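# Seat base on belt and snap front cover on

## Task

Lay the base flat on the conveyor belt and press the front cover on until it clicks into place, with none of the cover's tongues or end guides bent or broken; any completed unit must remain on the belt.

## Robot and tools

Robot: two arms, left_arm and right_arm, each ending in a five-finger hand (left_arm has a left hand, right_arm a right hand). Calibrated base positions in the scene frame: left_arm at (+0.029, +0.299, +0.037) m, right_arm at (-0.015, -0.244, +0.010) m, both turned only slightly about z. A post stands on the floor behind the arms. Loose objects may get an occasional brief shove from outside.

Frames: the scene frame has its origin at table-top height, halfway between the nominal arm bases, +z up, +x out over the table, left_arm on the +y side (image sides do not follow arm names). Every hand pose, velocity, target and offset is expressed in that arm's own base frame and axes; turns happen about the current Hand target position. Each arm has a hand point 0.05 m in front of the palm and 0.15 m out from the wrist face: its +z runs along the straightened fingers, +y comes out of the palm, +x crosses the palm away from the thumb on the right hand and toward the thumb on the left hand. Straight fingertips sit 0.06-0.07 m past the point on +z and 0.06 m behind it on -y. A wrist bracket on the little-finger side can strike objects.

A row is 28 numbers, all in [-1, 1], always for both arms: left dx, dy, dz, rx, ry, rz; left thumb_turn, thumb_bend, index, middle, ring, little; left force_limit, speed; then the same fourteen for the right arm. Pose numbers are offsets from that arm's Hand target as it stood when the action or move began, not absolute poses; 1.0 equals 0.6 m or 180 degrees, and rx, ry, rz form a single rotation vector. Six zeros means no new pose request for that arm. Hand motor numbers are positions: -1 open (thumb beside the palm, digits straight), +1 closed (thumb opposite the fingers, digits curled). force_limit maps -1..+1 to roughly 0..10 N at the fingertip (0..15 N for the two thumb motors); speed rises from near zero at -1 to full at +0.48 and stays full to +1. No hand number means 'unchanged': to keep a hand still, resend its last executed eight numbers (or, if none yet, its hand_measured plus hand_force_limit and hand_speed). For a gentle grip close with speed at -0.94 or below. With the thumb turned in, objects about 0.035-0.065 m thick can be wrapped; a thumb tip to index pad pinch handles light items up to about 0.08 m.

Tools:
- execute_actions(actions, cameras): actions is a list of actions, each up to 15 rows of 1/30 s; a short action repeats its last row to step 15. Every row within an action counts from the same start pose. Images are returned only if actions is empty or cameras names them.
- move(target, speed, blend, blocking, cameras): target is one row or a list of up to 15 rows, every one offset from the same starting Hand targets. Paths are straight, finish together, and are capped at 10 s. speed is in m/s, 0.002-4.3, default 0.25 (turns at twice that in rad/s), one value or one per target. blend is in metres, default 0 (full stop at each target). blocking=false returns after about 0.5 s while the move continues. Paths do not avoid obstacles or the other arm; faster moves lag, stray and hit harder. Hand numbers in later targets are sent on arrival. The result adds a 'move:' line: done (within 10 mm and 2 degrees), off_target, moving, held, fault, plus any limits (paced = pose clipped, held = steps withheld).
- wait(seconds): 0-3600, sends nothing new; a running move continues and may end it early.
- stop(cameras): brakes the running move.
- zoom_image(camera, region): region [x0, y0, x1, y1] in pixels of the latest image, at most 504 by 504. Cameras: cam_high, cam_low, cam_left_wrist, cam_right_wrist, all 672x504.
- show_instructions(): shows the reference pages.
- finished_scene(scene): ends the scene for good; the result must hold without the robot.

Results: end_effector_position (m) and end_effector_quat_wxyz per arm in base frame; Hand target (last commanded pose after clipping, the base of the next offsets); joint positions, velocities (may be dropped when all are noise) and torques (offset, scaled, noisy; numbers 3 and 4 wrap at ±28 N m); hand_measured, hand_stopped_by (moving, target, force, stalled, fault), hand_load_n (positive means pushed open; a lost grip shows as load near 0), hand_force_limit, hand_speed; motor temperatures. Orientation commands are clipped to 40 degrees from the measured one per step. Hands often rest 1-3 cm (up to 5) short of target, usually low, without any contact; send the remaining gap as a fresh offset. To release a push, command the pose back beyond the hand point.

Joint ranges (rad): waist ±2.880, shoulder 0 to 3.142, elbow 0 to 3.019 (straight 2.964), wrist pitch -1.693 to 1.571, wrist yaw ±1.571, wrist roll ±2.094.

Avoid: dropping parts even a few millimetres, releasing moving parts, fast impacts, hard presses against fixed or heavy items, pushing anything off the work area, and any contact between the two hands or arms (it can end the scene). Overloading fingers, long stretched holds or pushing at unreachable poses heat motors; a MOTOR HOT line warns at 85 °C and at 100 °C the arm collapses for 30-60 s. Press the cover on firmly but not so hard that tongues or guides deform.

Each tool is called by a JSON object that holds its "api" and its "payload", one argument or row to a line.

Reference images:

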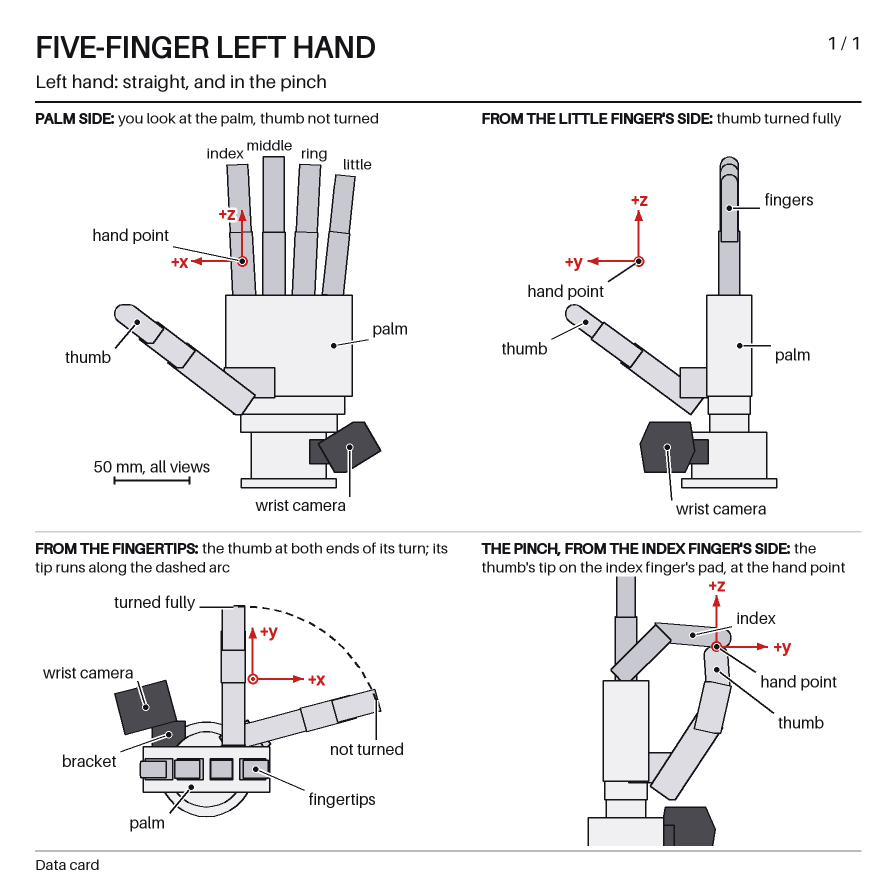

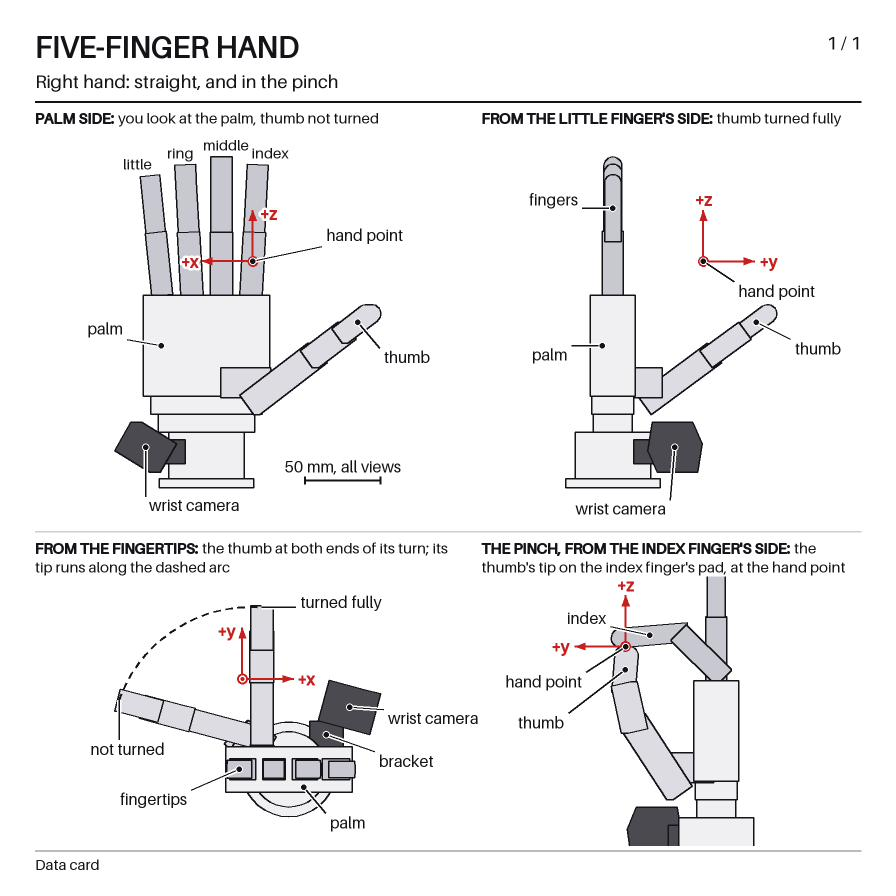

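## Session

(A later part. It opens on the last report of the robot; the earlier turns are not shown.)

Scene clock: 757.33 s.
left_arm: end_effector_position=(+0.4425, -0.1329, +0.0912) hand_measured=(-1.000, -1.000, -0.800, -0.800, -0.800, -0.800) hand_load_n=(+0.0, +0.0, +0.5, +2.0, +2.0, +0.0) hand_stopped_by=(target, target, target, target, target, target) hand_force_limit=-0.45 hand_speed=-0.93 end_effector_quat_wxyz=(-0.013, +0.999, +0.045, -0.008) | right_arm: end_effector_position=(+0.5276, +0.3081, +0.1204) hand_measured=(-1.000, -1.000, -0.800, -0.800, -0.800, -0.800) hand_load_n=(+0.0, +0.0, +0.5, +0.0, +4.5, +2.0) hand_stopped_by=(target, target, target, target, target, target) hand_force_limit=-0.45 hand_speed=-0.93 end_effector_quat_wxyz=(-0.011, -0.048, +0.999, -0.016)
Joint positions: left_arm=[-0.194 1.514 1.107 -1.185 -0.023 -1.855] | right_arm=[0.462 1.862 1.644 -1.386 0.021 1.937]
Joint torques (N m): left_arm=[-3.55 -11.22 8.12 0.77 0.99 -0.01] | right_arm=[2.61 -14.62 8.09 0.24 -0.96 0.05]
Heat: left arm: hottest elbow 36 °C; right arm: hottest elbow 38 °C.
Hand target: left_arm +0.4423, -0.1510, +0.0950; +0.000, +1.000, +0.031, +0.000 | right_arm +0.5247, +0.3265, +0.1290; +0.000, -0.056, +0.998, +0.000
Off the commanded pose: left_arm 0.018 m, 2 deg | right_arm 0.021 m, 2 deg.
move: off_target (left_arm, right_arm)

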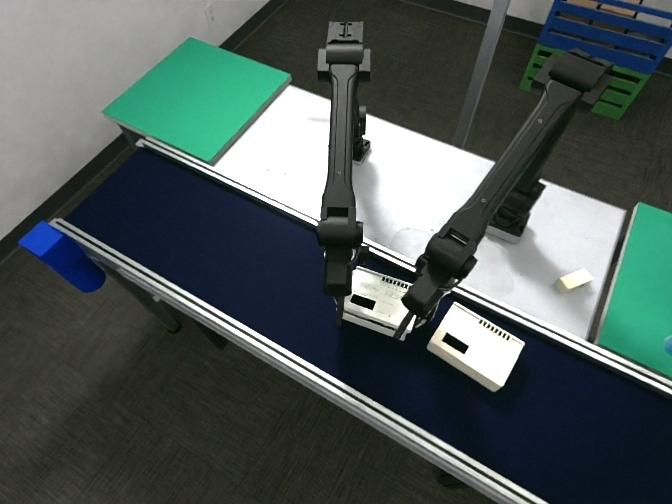

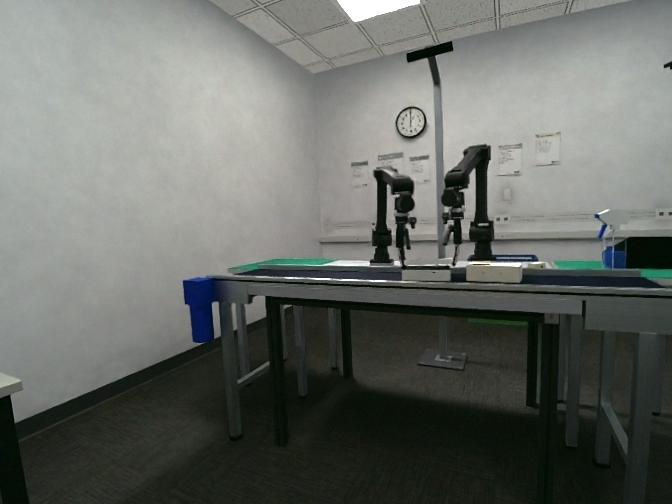

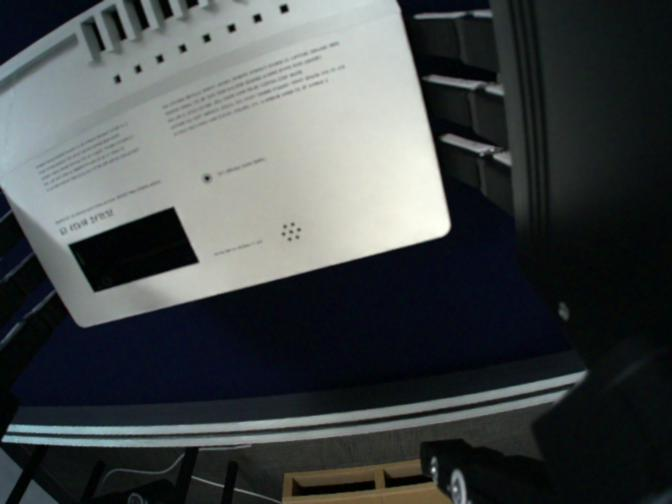

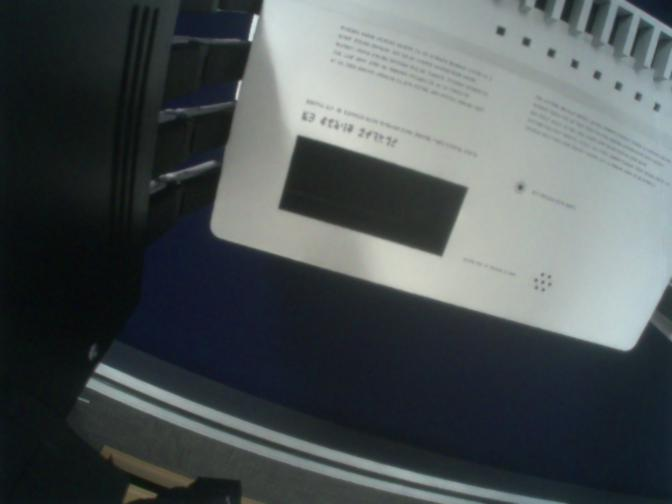

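{"api": "move", "payload": {
  "target": [0.002,-0.022,-0.017,0,0,0,-1,-1,-0.8,-0.8,-0.8,-0.8,-0.45,-0.93,0.002,-0.022,-0.006,0,0,0,-1,-1,-0.8,-0.8,-0.8,-0.8,-0.45,-0.93],
  "speed": 0.03,
  "cameras": ["cam_low","cam_left_wrist"]
}}

{"api": "zoom_image", "payload": {
  "camera": "cam_low",
  "region": [395, 240, 460, 285]
}}

{"api": "zoom_image", "payload": {
  "camera": "cam_left_wrist",
  "region": [50, 195, 220, 310]
}}

Scene clock: 762.80 s.
left_arm: end_effector_position=(+0.4440, -0.1432, +0.0847) hand_measured=(-1.000, -1.000, -0.800, -0.800, -0.800, -0.800) hand_load_n=(+0.0, +0.0, +0.5, +1.5, +2.0, +0.0) hand_stopped_by=(target, target, target, target, target, target) hand_force_limit=-0.45 hand_speed=-0.93 end_effector_quat_wxyz=(-0.015, +0.999, +0.040, -0.003) | right_arm: end_effector_position=(+0.5277, +0.2988, +0.1186) hand_measured=(-1.000, -1.000, -0.800, -0.800, -0.800, -0.800) hand_load_n=(+0.0, -0.5, +0.0, +1.0, +5.0, +1.5) hand_stopped_by=(target, target, target, target, target, target) hand_force_limit=-0.45 hand_speed=-0.93 end_effector_quat_wxyz=(-0.008, -0.047, +0.999, -0.017)
Joint positions: left_arm=[-0.219 1.526 1.102 -1.16 -0.028 -1.87] | right_arm=[0.448 1.848 1.618 -1.369 0.025 1.926]
Joint torques (N m): left_arm=[-3.9 -10.58 8.32 0.79 1.18 -0.28] | right_arm=[2.02 -13.98 8.13 0.16 -1.11 -0.05]
Heat: left arm: hottest elbow 36 °C; right arm: hottest elbow 38 °C.
Hand target: left_arm +0.4435, -0.1642, +0.0848; +0.000, +1.000, +0.031, +0.000 | right_arm +0.5258, +0.3134, +0.1253; +0.000, -0.056, +0.998, +0.000
Off the commanded pose: left_arm 0.021 m, 2 deg | right_arm 0.016 m, 2 deg.
move: off_target (left_arm, right_arm)

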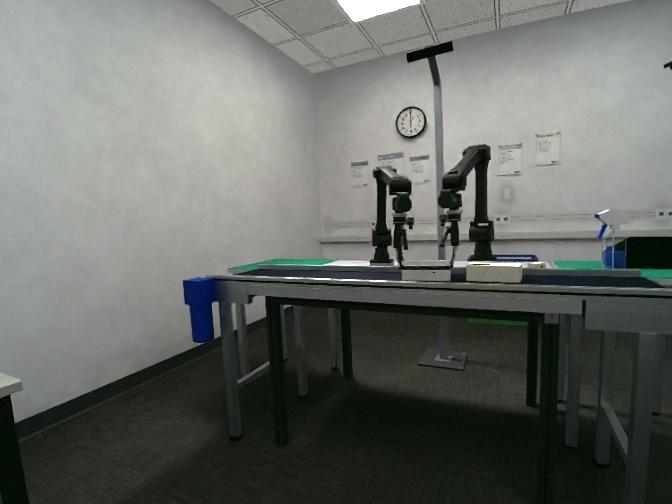

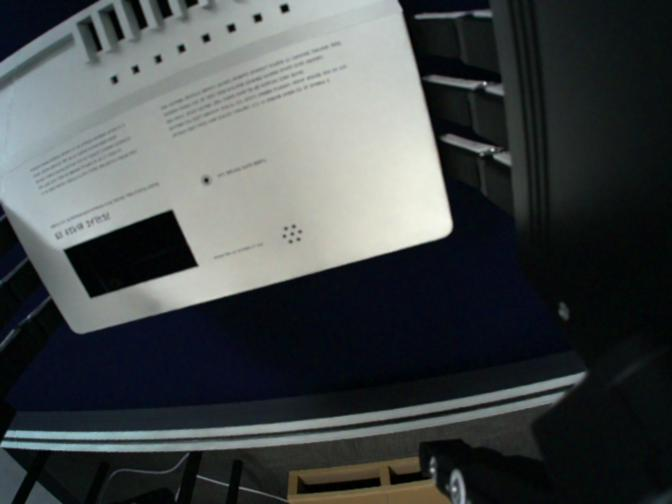

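Scaled by 7.754 from the camera's image (finer frame: 960x720).

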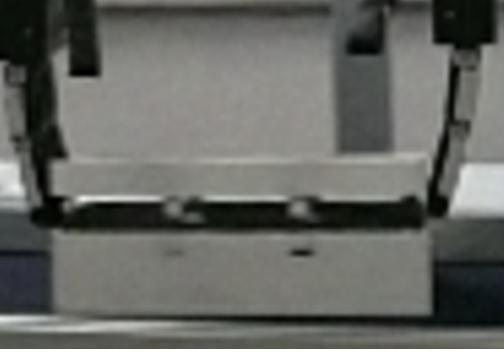

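Scaled by 2.965 from the camera's image (finer frame: 960x720).

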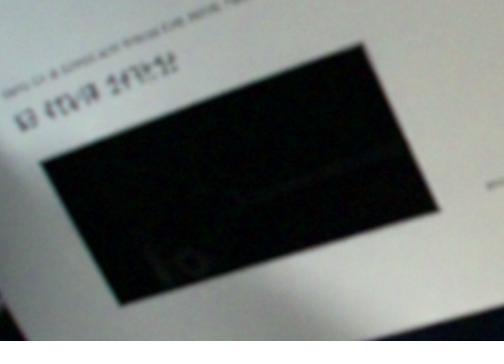

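{"api": "move", "payload": {
  "target": [0.004,0,-0.012,0,0,0,-1,-1,-0.8,-0.8,-0.8,-0.8,-0.45,-0.93,0.004,0,-0.012,0,0,0,-1,-1,-0.8,-0.8,-0.8,-0.8,-0.45,-0.93],
  "speed": 0.03,
  "cameras": ["cam_low","cam_high","cam_left_wrist","cam_right_wrist"]
}}

{"api": "zoom_image", "payload": {
  "camera": "cam_low",
  "region": [395, 240, 460, 285]
}}

{"api": "zoom_image", "payload": {
  "camera": "cam_high",
  "region": [325, 265, 425, 350]
}}

{"api": "zoom_image", "payload": {
  "camera": "cam_left_wrist",
  "region": [0, 0, 240, 180]
}}

{"api": "zoom_image", "payload": {
  "camera": "cam_right_wrist",
  "region": [450, 0, 672, 180]
}}

Scene clock: 769.47 s.
left_arm: end_effector_position=(+0.4450, -0.1434, +0.0819) hand_measured=(-1.000, -1.000, -0.800, -0.800, -0.800, -0.800) hand_load_n=(+0.0, +0.0, +0.5, +2.0, +2.5, +0.0) hand_stopped_by=(target, target, target, target, target, target) hand_force_limit=-0.45 hand_speed=-0.93 end_effector_quat_wxyz=(-0.015, +0.999, +0.040, -0.003) | right_arm: end_effector_position=(+0.5280, +0.2984, +0.1170) hand_measured=(-1.000, -1.000, -0.800, -0.800, -0.800, -0.800) hand_load_n=(+0.0, +0.0, +0.0, +2.5, +4.5, +0.0) hand_stopped_by=(target, target, target, target, target, target) hand_force_limit=-0.45 hand_speed=-0.93 end_effector_quat_wxyz=(-0.007, -0.047, +0.999, -0.017)
Joint positions: left_arm=[-0.219 1.531 1.1 -1.152 -0.028 -1.87] | right_arm=[0.448 1.848 1.614 -1.363 0.026 1.925]
Joint torques (N m): left_arm=[-3.72 -9.88 7.98 1.22 1.17 -0.17] | right_arm=[1.73 -13.51 8.05 0.51 -1.16 -0.05]
Heat: left arm: hottest elbow 36 °C; right arm: hottest elbow 38 °C.
Hand target: left_arm +0.4460, -0.1641, +0.0777; +0.000, +1.000, +0.031, +0.000 | right_arm +0.5282, +0.3133, +0.1181; +0.000, -0.056, +0.998, +0.000
Off the commanded pose: left_arm 0.021 m, 2 deg | right_arm 0.015 m, 2 deg.
move: off_target (left_arm, right_arm)

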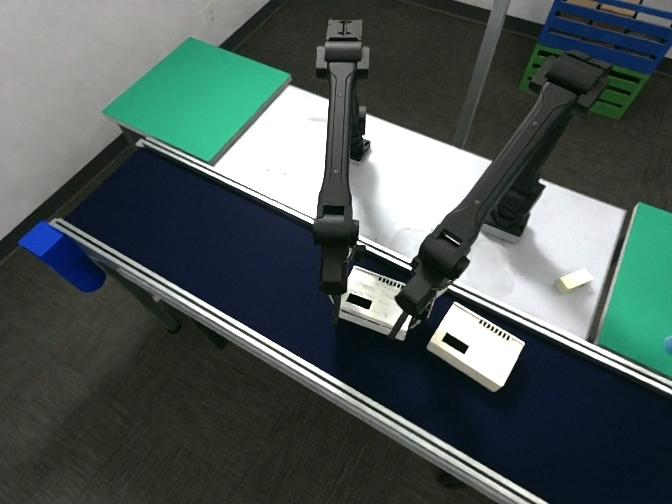

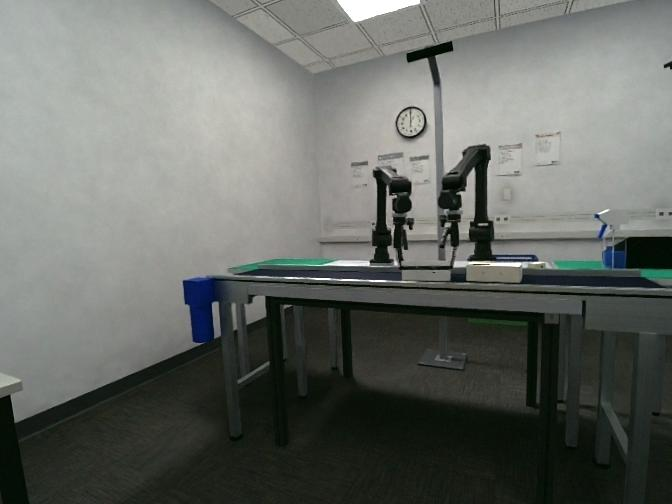

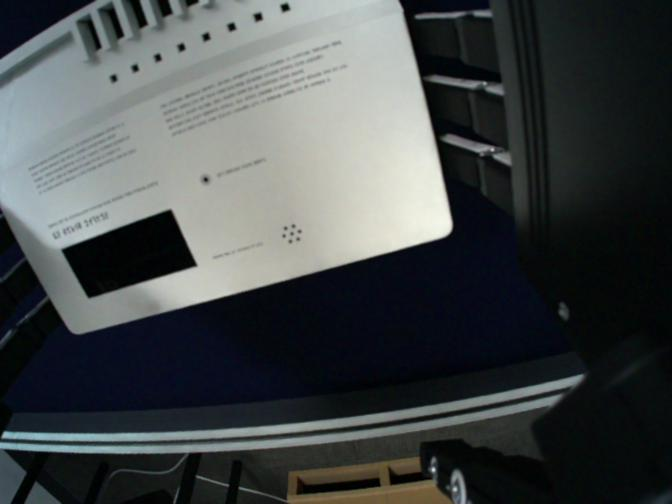

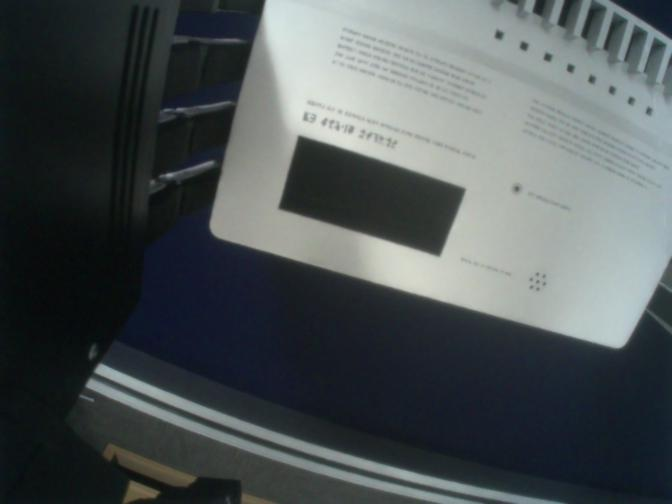

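Scaled by 7.754 from the camera's image (finer frame: 960x720).

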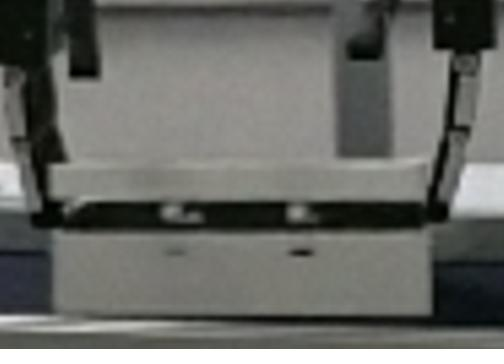

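Scaled by 5.040 from the camera's image (finer frame: 960x720).

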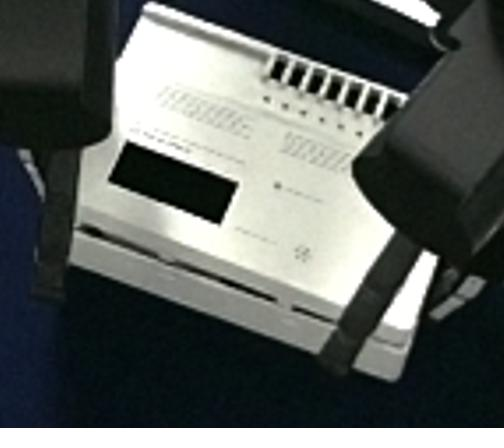

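Scaled by 2.100 from the camera's image (finer frame: 960x720).

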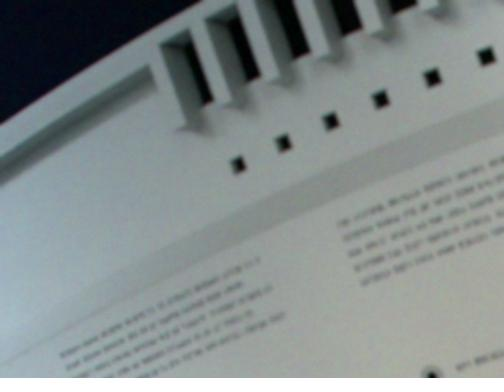

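Scaled by 2.270 from the camera's image (finer frame: 960x720).

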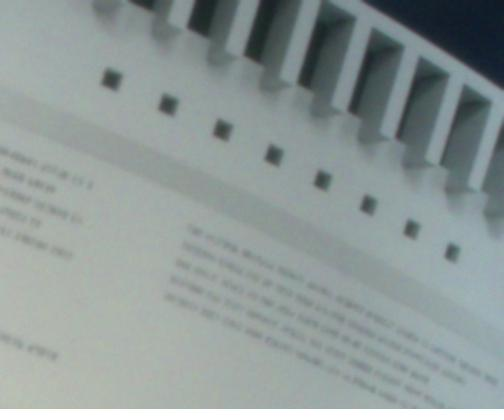

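{"api": "move", "payload": {
  "target": [0,0,-0.012,0,0,0,-1,-1,-0.8,-0.8,-0.8,-0.8,-0.45,-0.93,0,0,-0.015,0,0,0,-1,-1,-0.8,-0.8,-0.8,-0.8,-0.45,-0.93],
  "speed": 0.02,
  "cameras": ["cam_low","cam_high","cam_left_wrist"]
}}

{"api": "zoom_image", "payload": {
  "camera": "cam_low",
  "region": [395, 240, 460, 285]
}}

{"api": "zoom_image", "payload": {
  "camera": "cam_high",
  "region": [325, 265, 425, 350]
}}

{"api": "zoom_image", "payload": {
  "camera": "cam_left_wrist",
  "region": [50, 195, 220, 310]
}}

Scene clock: 775.63 s.
left_arm: end_effector_position=(+0.4450, -0.1429, +0.0764) hand_measured=(-1.000, -1.000, -0.800, -0.800, -0.800, -0.800) hand_load_n=(+0.0, +0.0, +0.5, +3.5, +1.0, +0.0) hand_stopped_by=(target, target, target, target, target, target) hand_force_limit=-0.45 hand_speed=-0.93 end_effector_quat_wxyz=(-0.016, +0.999, +0.041, -0.001) | right_arm: end_effector_position=(+0.5287, +0.2982, +0.1118) hand_measured=(-1.000, -1.000, -0.800, -0.800, -0.800, -0.800) hand_load_n=(+0.0, +0.0, +0.0, +4.0, +2.5, +0.5) hand_stopped_by=(target, target, target, target, target, target) hand_force_limit=-0.45 hand_speed=-0.93 end_effector_quat_wxyz=(-0.004, -0.046, +0.999, -0.016)
Joint positions: left_arm=[-0.219 1.536 1.09 -1.135 -0.03 -1.872] | right_arm=[0.447 1.848 1.599 -1.341 0.026 1.925]
Joint torques (N m): left_arm=[-3.78 -9.82 7.8 1.33 1.27 -0.17] | right_arm=[1.85 -13.04 7.88 0.54 -1.17 -0.05]
Heat: left arm: hottest elbow 35 °C; right arm: hottest elbow 38 °C.
Hand target: left_arm +0.4459, -0.1642, +0.0703; +0.000, +1.000, +0.031, +0.000 | right_arm +0.5282, +0.3133, +0.1091; +0.000, -0.056, +0.998, +0.000
Off the commanded pose: left_arm 0.022 m, 2 deg | right_arm 0.015 m, 2 deg.
move: off_target (left_arm, right_arm)
Images, in order (width x height): cam_high 672x504, cam_low 672x504, cam_left_wrist 672x504.

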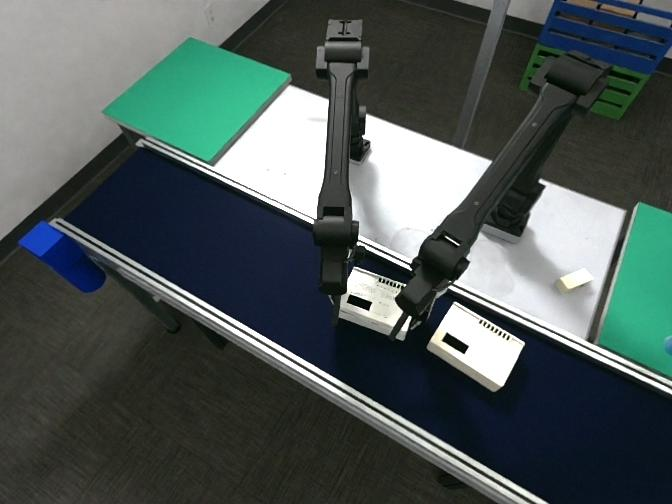

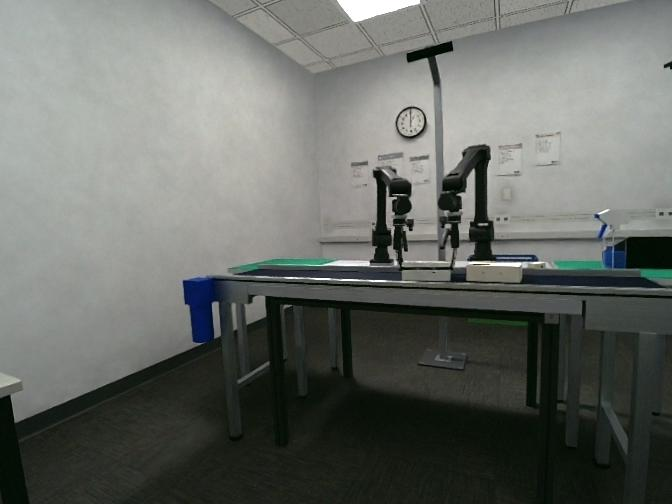

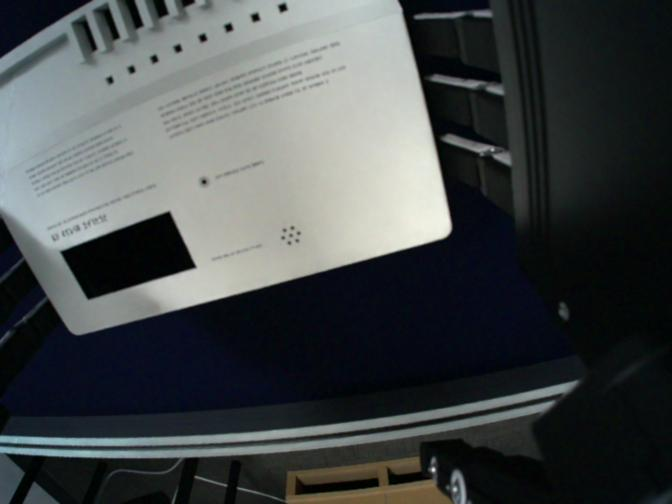

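Scaled by 7.754 from the camera's image (finer frame: 960x720).

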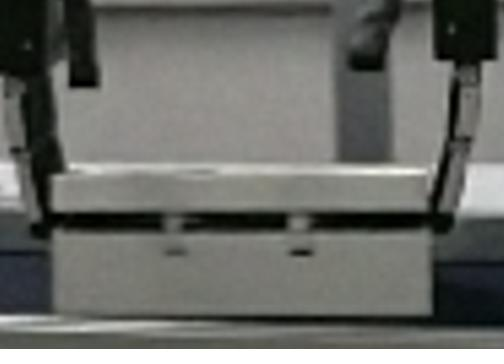

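Scaled by 5.040 from the camera's image (finer frame: 960x720).

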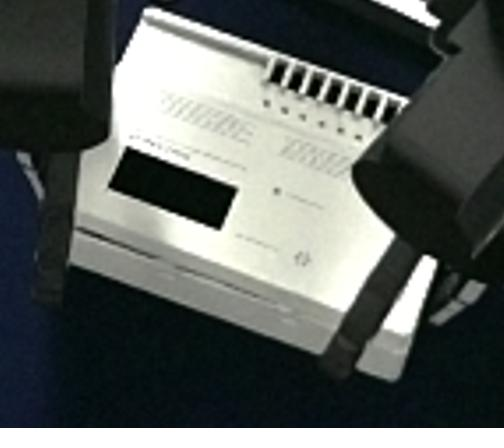

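Scaled by 2.965 from the camera's image (finer frame: 960x720).

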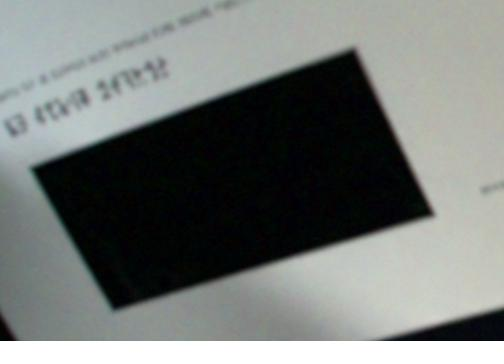

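{"api": "move", "payload": {
  "target": [0,0,-0.01,0,0,0,-1,-1,-0.8,-0.8,-0.8,-0.8,-0.45,-0.93,0,0,-0.01,0,0,0,-1,-1,-0.8,-0.8,-0.8,-0.8,-0.45,-0.93],
  "speed": 0.02,
  "cameras": ["cam_low","cam_high","cam_left_wrist"]
}}

{"api": "zoom_image", "payload": {
  "camera": "cam_low",
  "region": [395, 240, 460, 285]
}}

{"api": "zoom_image", "payload": {
  "camera": "cam_high",
  "region": [325, 265, 425, 350]
}}

Scene clock: 778.53 s.
left_arm: end_effector_position=(+0.4459, -0.1426, +0.0705) hand_measured=(-1.000, -1.000, -0.800, -0.800, -0.800, -0.800) hand_load_n=(+0.0, +0.0, +2.0, +3.0, +0.5, +0.0) hand_stopped_by=(target, target, target, target, target, target) hand_force_limit=-0.45 hand_speed=-0.93 end_effector_quat_wxyz=(-0.016, +0.999, +0.044, +0.000) | right_arm: end_effector_position=(+0.5294, +0.2981, +0.1089) hand_measured=(-1.000, -1.000, -0.800, -0.800, -0.800, -0.800) hand_load_n=(+0.0, -0.5, +0.0, +3.5, +3.5, +0.0) hand_stopped_by=(target, target, target, target, target, target) hand_force_limit=-0.45 hand_speed=-0.93 end_effector_quat_wxyz=(-0.002, -0.046, +0.999, -0.015)
Joint positions: left_arm=[-0.219 1.543 1.081 -1.117 -0.031 -1.878] | right_arm=[0.447 1.848 1.591 -1.328 0.026 1.925]
Joint torques (N m): left_arm=[-3.84 -9.82 7.73 1.26 1.31 -0.1] | right_arm=[1.96 -12.81 7.77 0.59 -1.17 -0.06]
Heat: left arm: hottest elbow 35 °C; right arm: hottest elbow 38 °C.
Hand target: left_arm +0.4460, -0.1642, +0.0644; +0.000, +1.000, +0.031, +0.000 | right_arm +0.5283, +0.3133, +0.1031; +0.000, -0.056, +0.998, +0.000
Off the commanded pose: left_arm 0.022 m, 2 deg | right_arm 0.016 m, 2 deg.
move: off_target (left_arm, right_arm)
Images, in order (width x height): cam_high 672x504, cam_low 672x504, cam_left_wrist 672x504.

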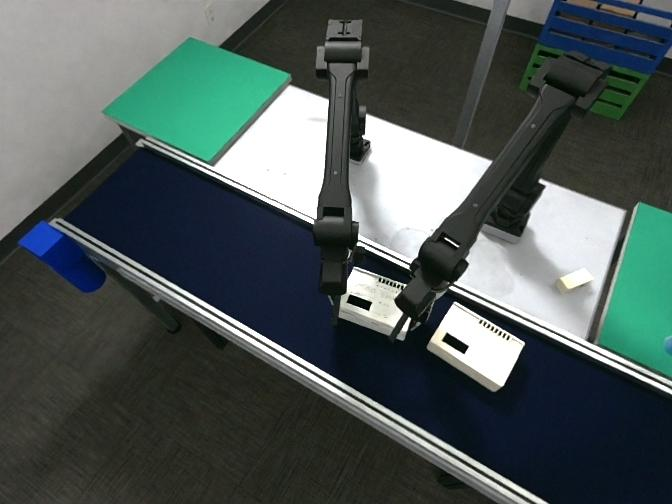

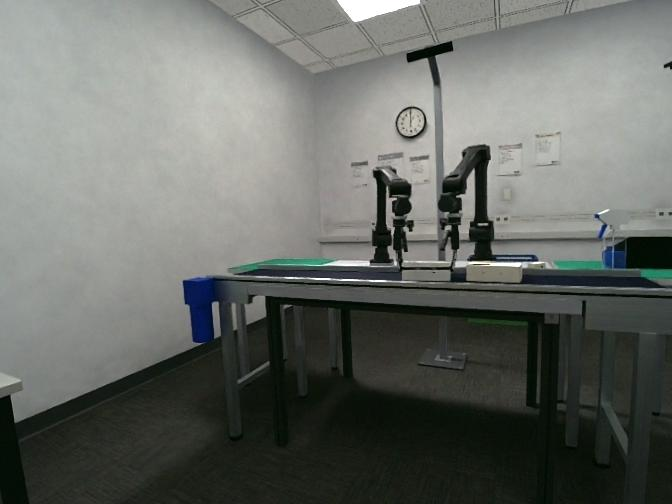

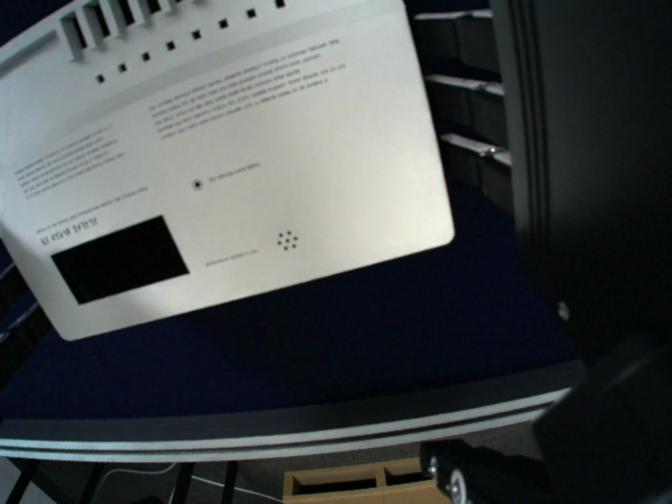

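Scaled by 7.754 from the camera's image (finer frame: 960x720).

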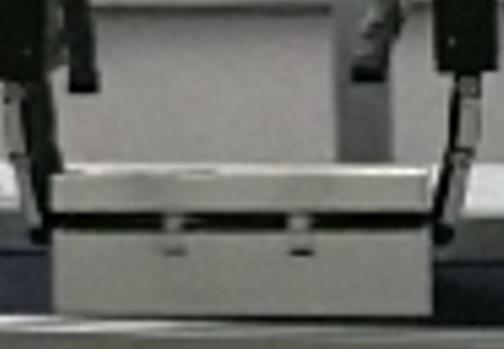

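Scaled by 5.040 from the camera's image (finer frame: 960x720).

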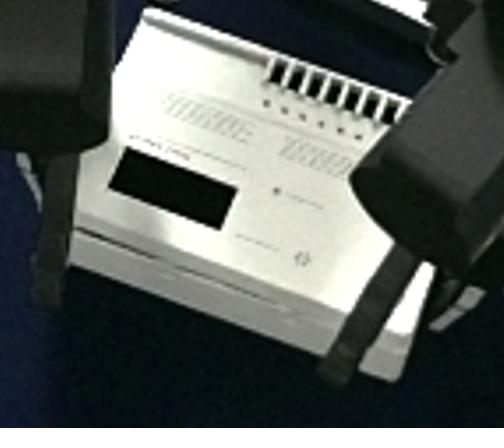

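{"api": "zoom_image", "payload": {
  "camera": "cam_low",
  "region": [398, 258, 428, 278]
}}

{"api": "zoom_image", "payload": {
  "camera": "cam_low",
  "region": [424, 258, 454, 278]
}}

{"api": "zoom_image", "payload": {
  "camera": "cam_high",
  "region": [330, 300, 410, 345]
}}

Scaled by 16.800 from the camera's image (finer frame: 960x720).

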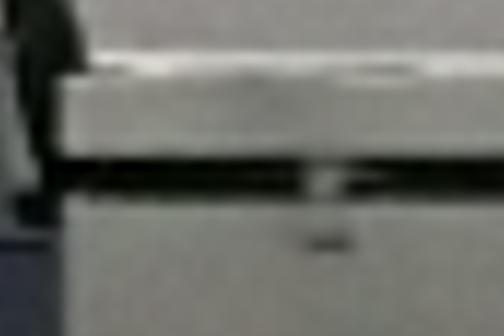

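Scaled by 16.800 from the camera's image (finer frame: 960x720).

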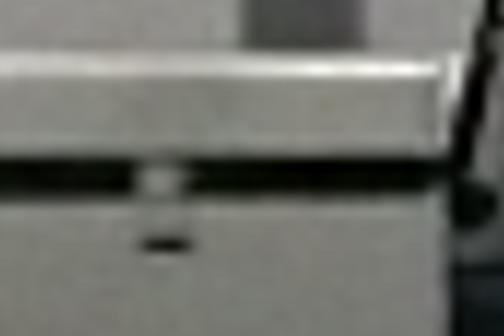

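Scaled by 6.300 from the camera's image (finer frame: 960x720).

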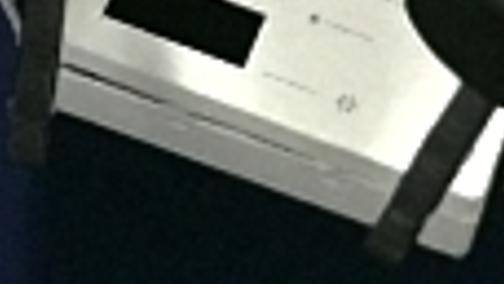

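{"api": "zoom_image", "payload": {
  "camera": "cam_low",
  "region": [464, 256, 494, 286]
}}

{"api": "zoom_image", "payload": {
  "camera": "cam_low",
  "region": [408, 262, 423, 277]
}}

{"api": "zoom_image", "payload": {
  "camera": "cam_low",
  "region": [427, 262, 442, 277]
}}

Scaled by 16.800 from the camera's image (finer frame: 960x720).

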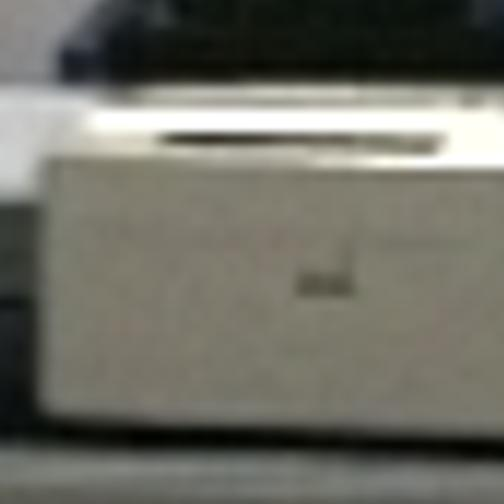

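Scaled by 33.600 from the camera's image (finer frame: 960x720).

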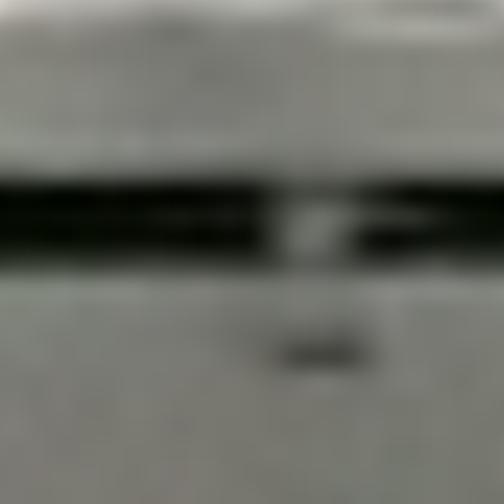

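Scaled by 33.600 from the camera's image (finer frame: 960x720).

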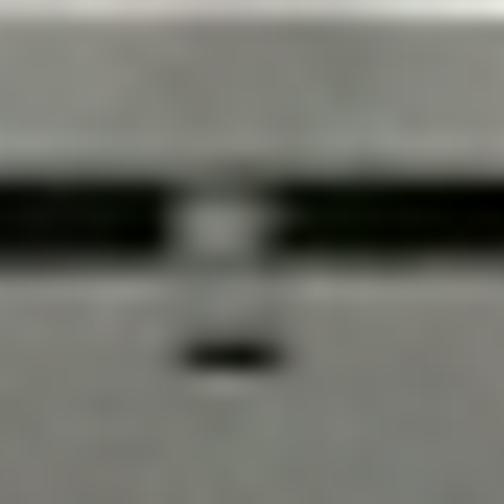

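{"api": "move", "payload": {
  "target": [
    [0.003,0.04,0.004,0,0,0,-1,-1,-0.8,-0.8,-0.8,-0.8,-0.45,-0.93,-0.003,-0.035,0.004,0,0,0,-1,-1,-0.8,-0.8,-0.8,-0.8,-0.45,-0.93],
    [0.003,0.065,0.004,0,0,0,-1,-1,-0.8,-0.8,-0.8,-0.8,-0.45,-0.93,-0.003,-0.06,0.004,0,0,0,-1,-1,-0.8,-0.8,-0.8,-0.8,-0.45,-0.93]
  ],
  "speed": 0.03,
  "cameras": ["cam_low","cam_high","cam_left_wrist","cam_right_wrist"]
}}

{"api": "zoom_image", "payload": {
  "camera": "cam_low",
  "region": [395, 240, 460, 285]
}}

{"api": "zoom_image", "payload": {
  "camera": "cam_high",
  "region": [325, 265, 425, 350]
}}

Scene clock: 796.63 s.
left_arm: end_effector_position=(+0.4466, -0.1286, +0.0681) hand_measured=(-1.000, -1.000, -0.800, -0.800, -0.800, -0.800) hand_load_n=(+0.0, +0.0, +0.0, +0.0, +0.0, +0.0) hand_stopped_by=(target, target, target, target, target, target) hand_force_limit=-0.45 hand_speed=-0.93 end_effector_quat_wxyz=(-0.002, +0.999, +0.033, -0.002) | right_arm: end_effector_position=(+0.5223, +0.2818, +0.1006) hand_measured=(-1.000, -1.000, -0.800, -0.800, -0.800, -0.800) hand_load_n=(+0.0, +0.0, +0.0, +0.0, +0.0, +0.0) hand_stopped_by=(target, target, target, target, target, target) hand_force_limit=-0.45 hand_speed=-0.93 end_effector_quat_wxyz=(-0.008, -0.056, +0.998, -0.004)
Joint positions: left_arm=[-0.17 1.543 1.069 -1.102 -0.003 -1.808] | right_arm=[0.415 1.827 1.535 -1.297 0.003 1.873]
Joint torques (N m): left_arm=[-0.91 -11.05 7.54 0.55 0.21 0.14] | right_arm=[-0.21 -13.86 7.57 -0.12 -0.18 -0.09]
Heat: left arm: hottest elbow 34 °C; right arm: hottest elbow 37 °C.
Hand target: left_arm +0.4477, -0.1253, +0.0669; +0.000, +1.000, +0.031, +0.000 | right_arm +0.5264, +0.2774, +0.1055; +0.000, -0.056, +0.998, +0.000
Off the commanded pose: left_arm 0.004 m, 0 deg | right_arm 0.008 m, 1 deg.
move: done

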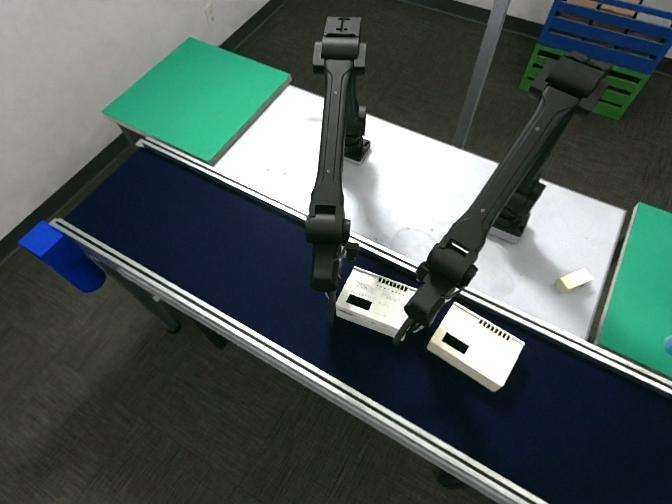

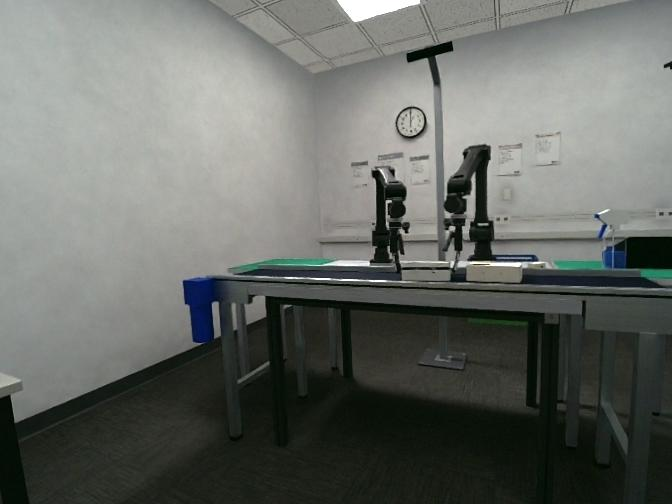

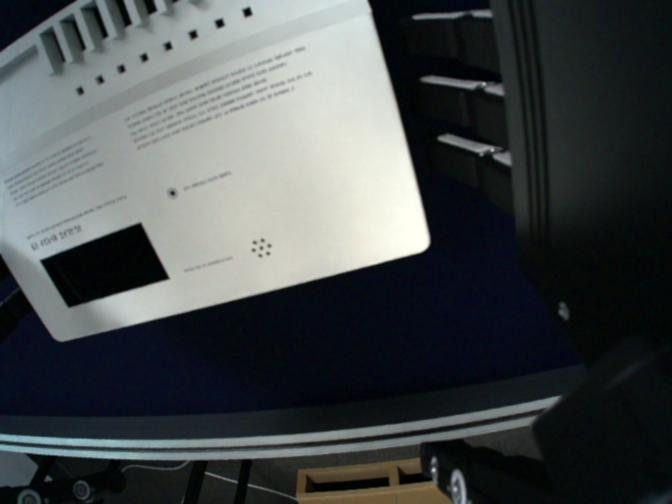

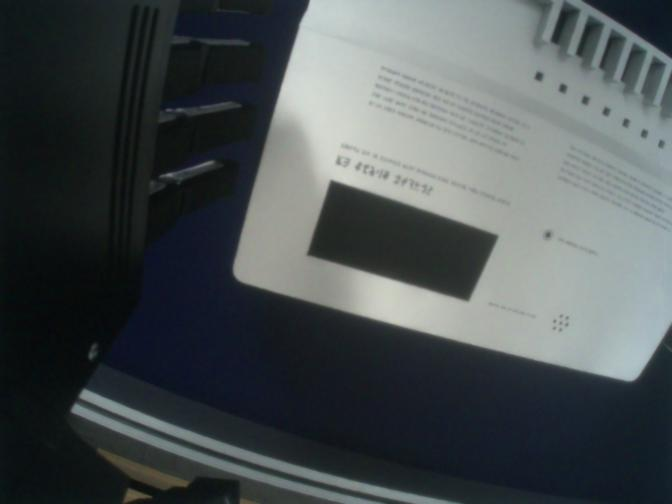

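Scaled by 7.754 from the camera's image (finer frame: 960x720).

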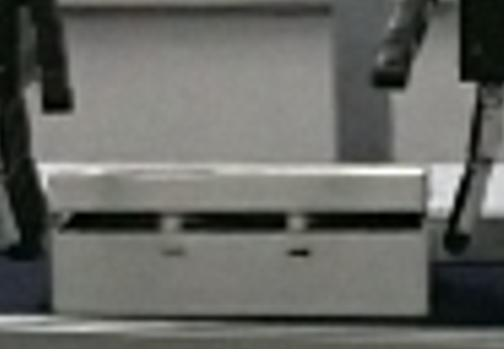

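Scaled by 5.040 from the camera's image (finer frame: 960x720).

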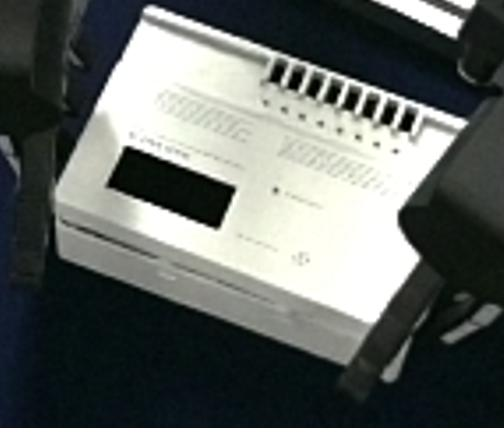

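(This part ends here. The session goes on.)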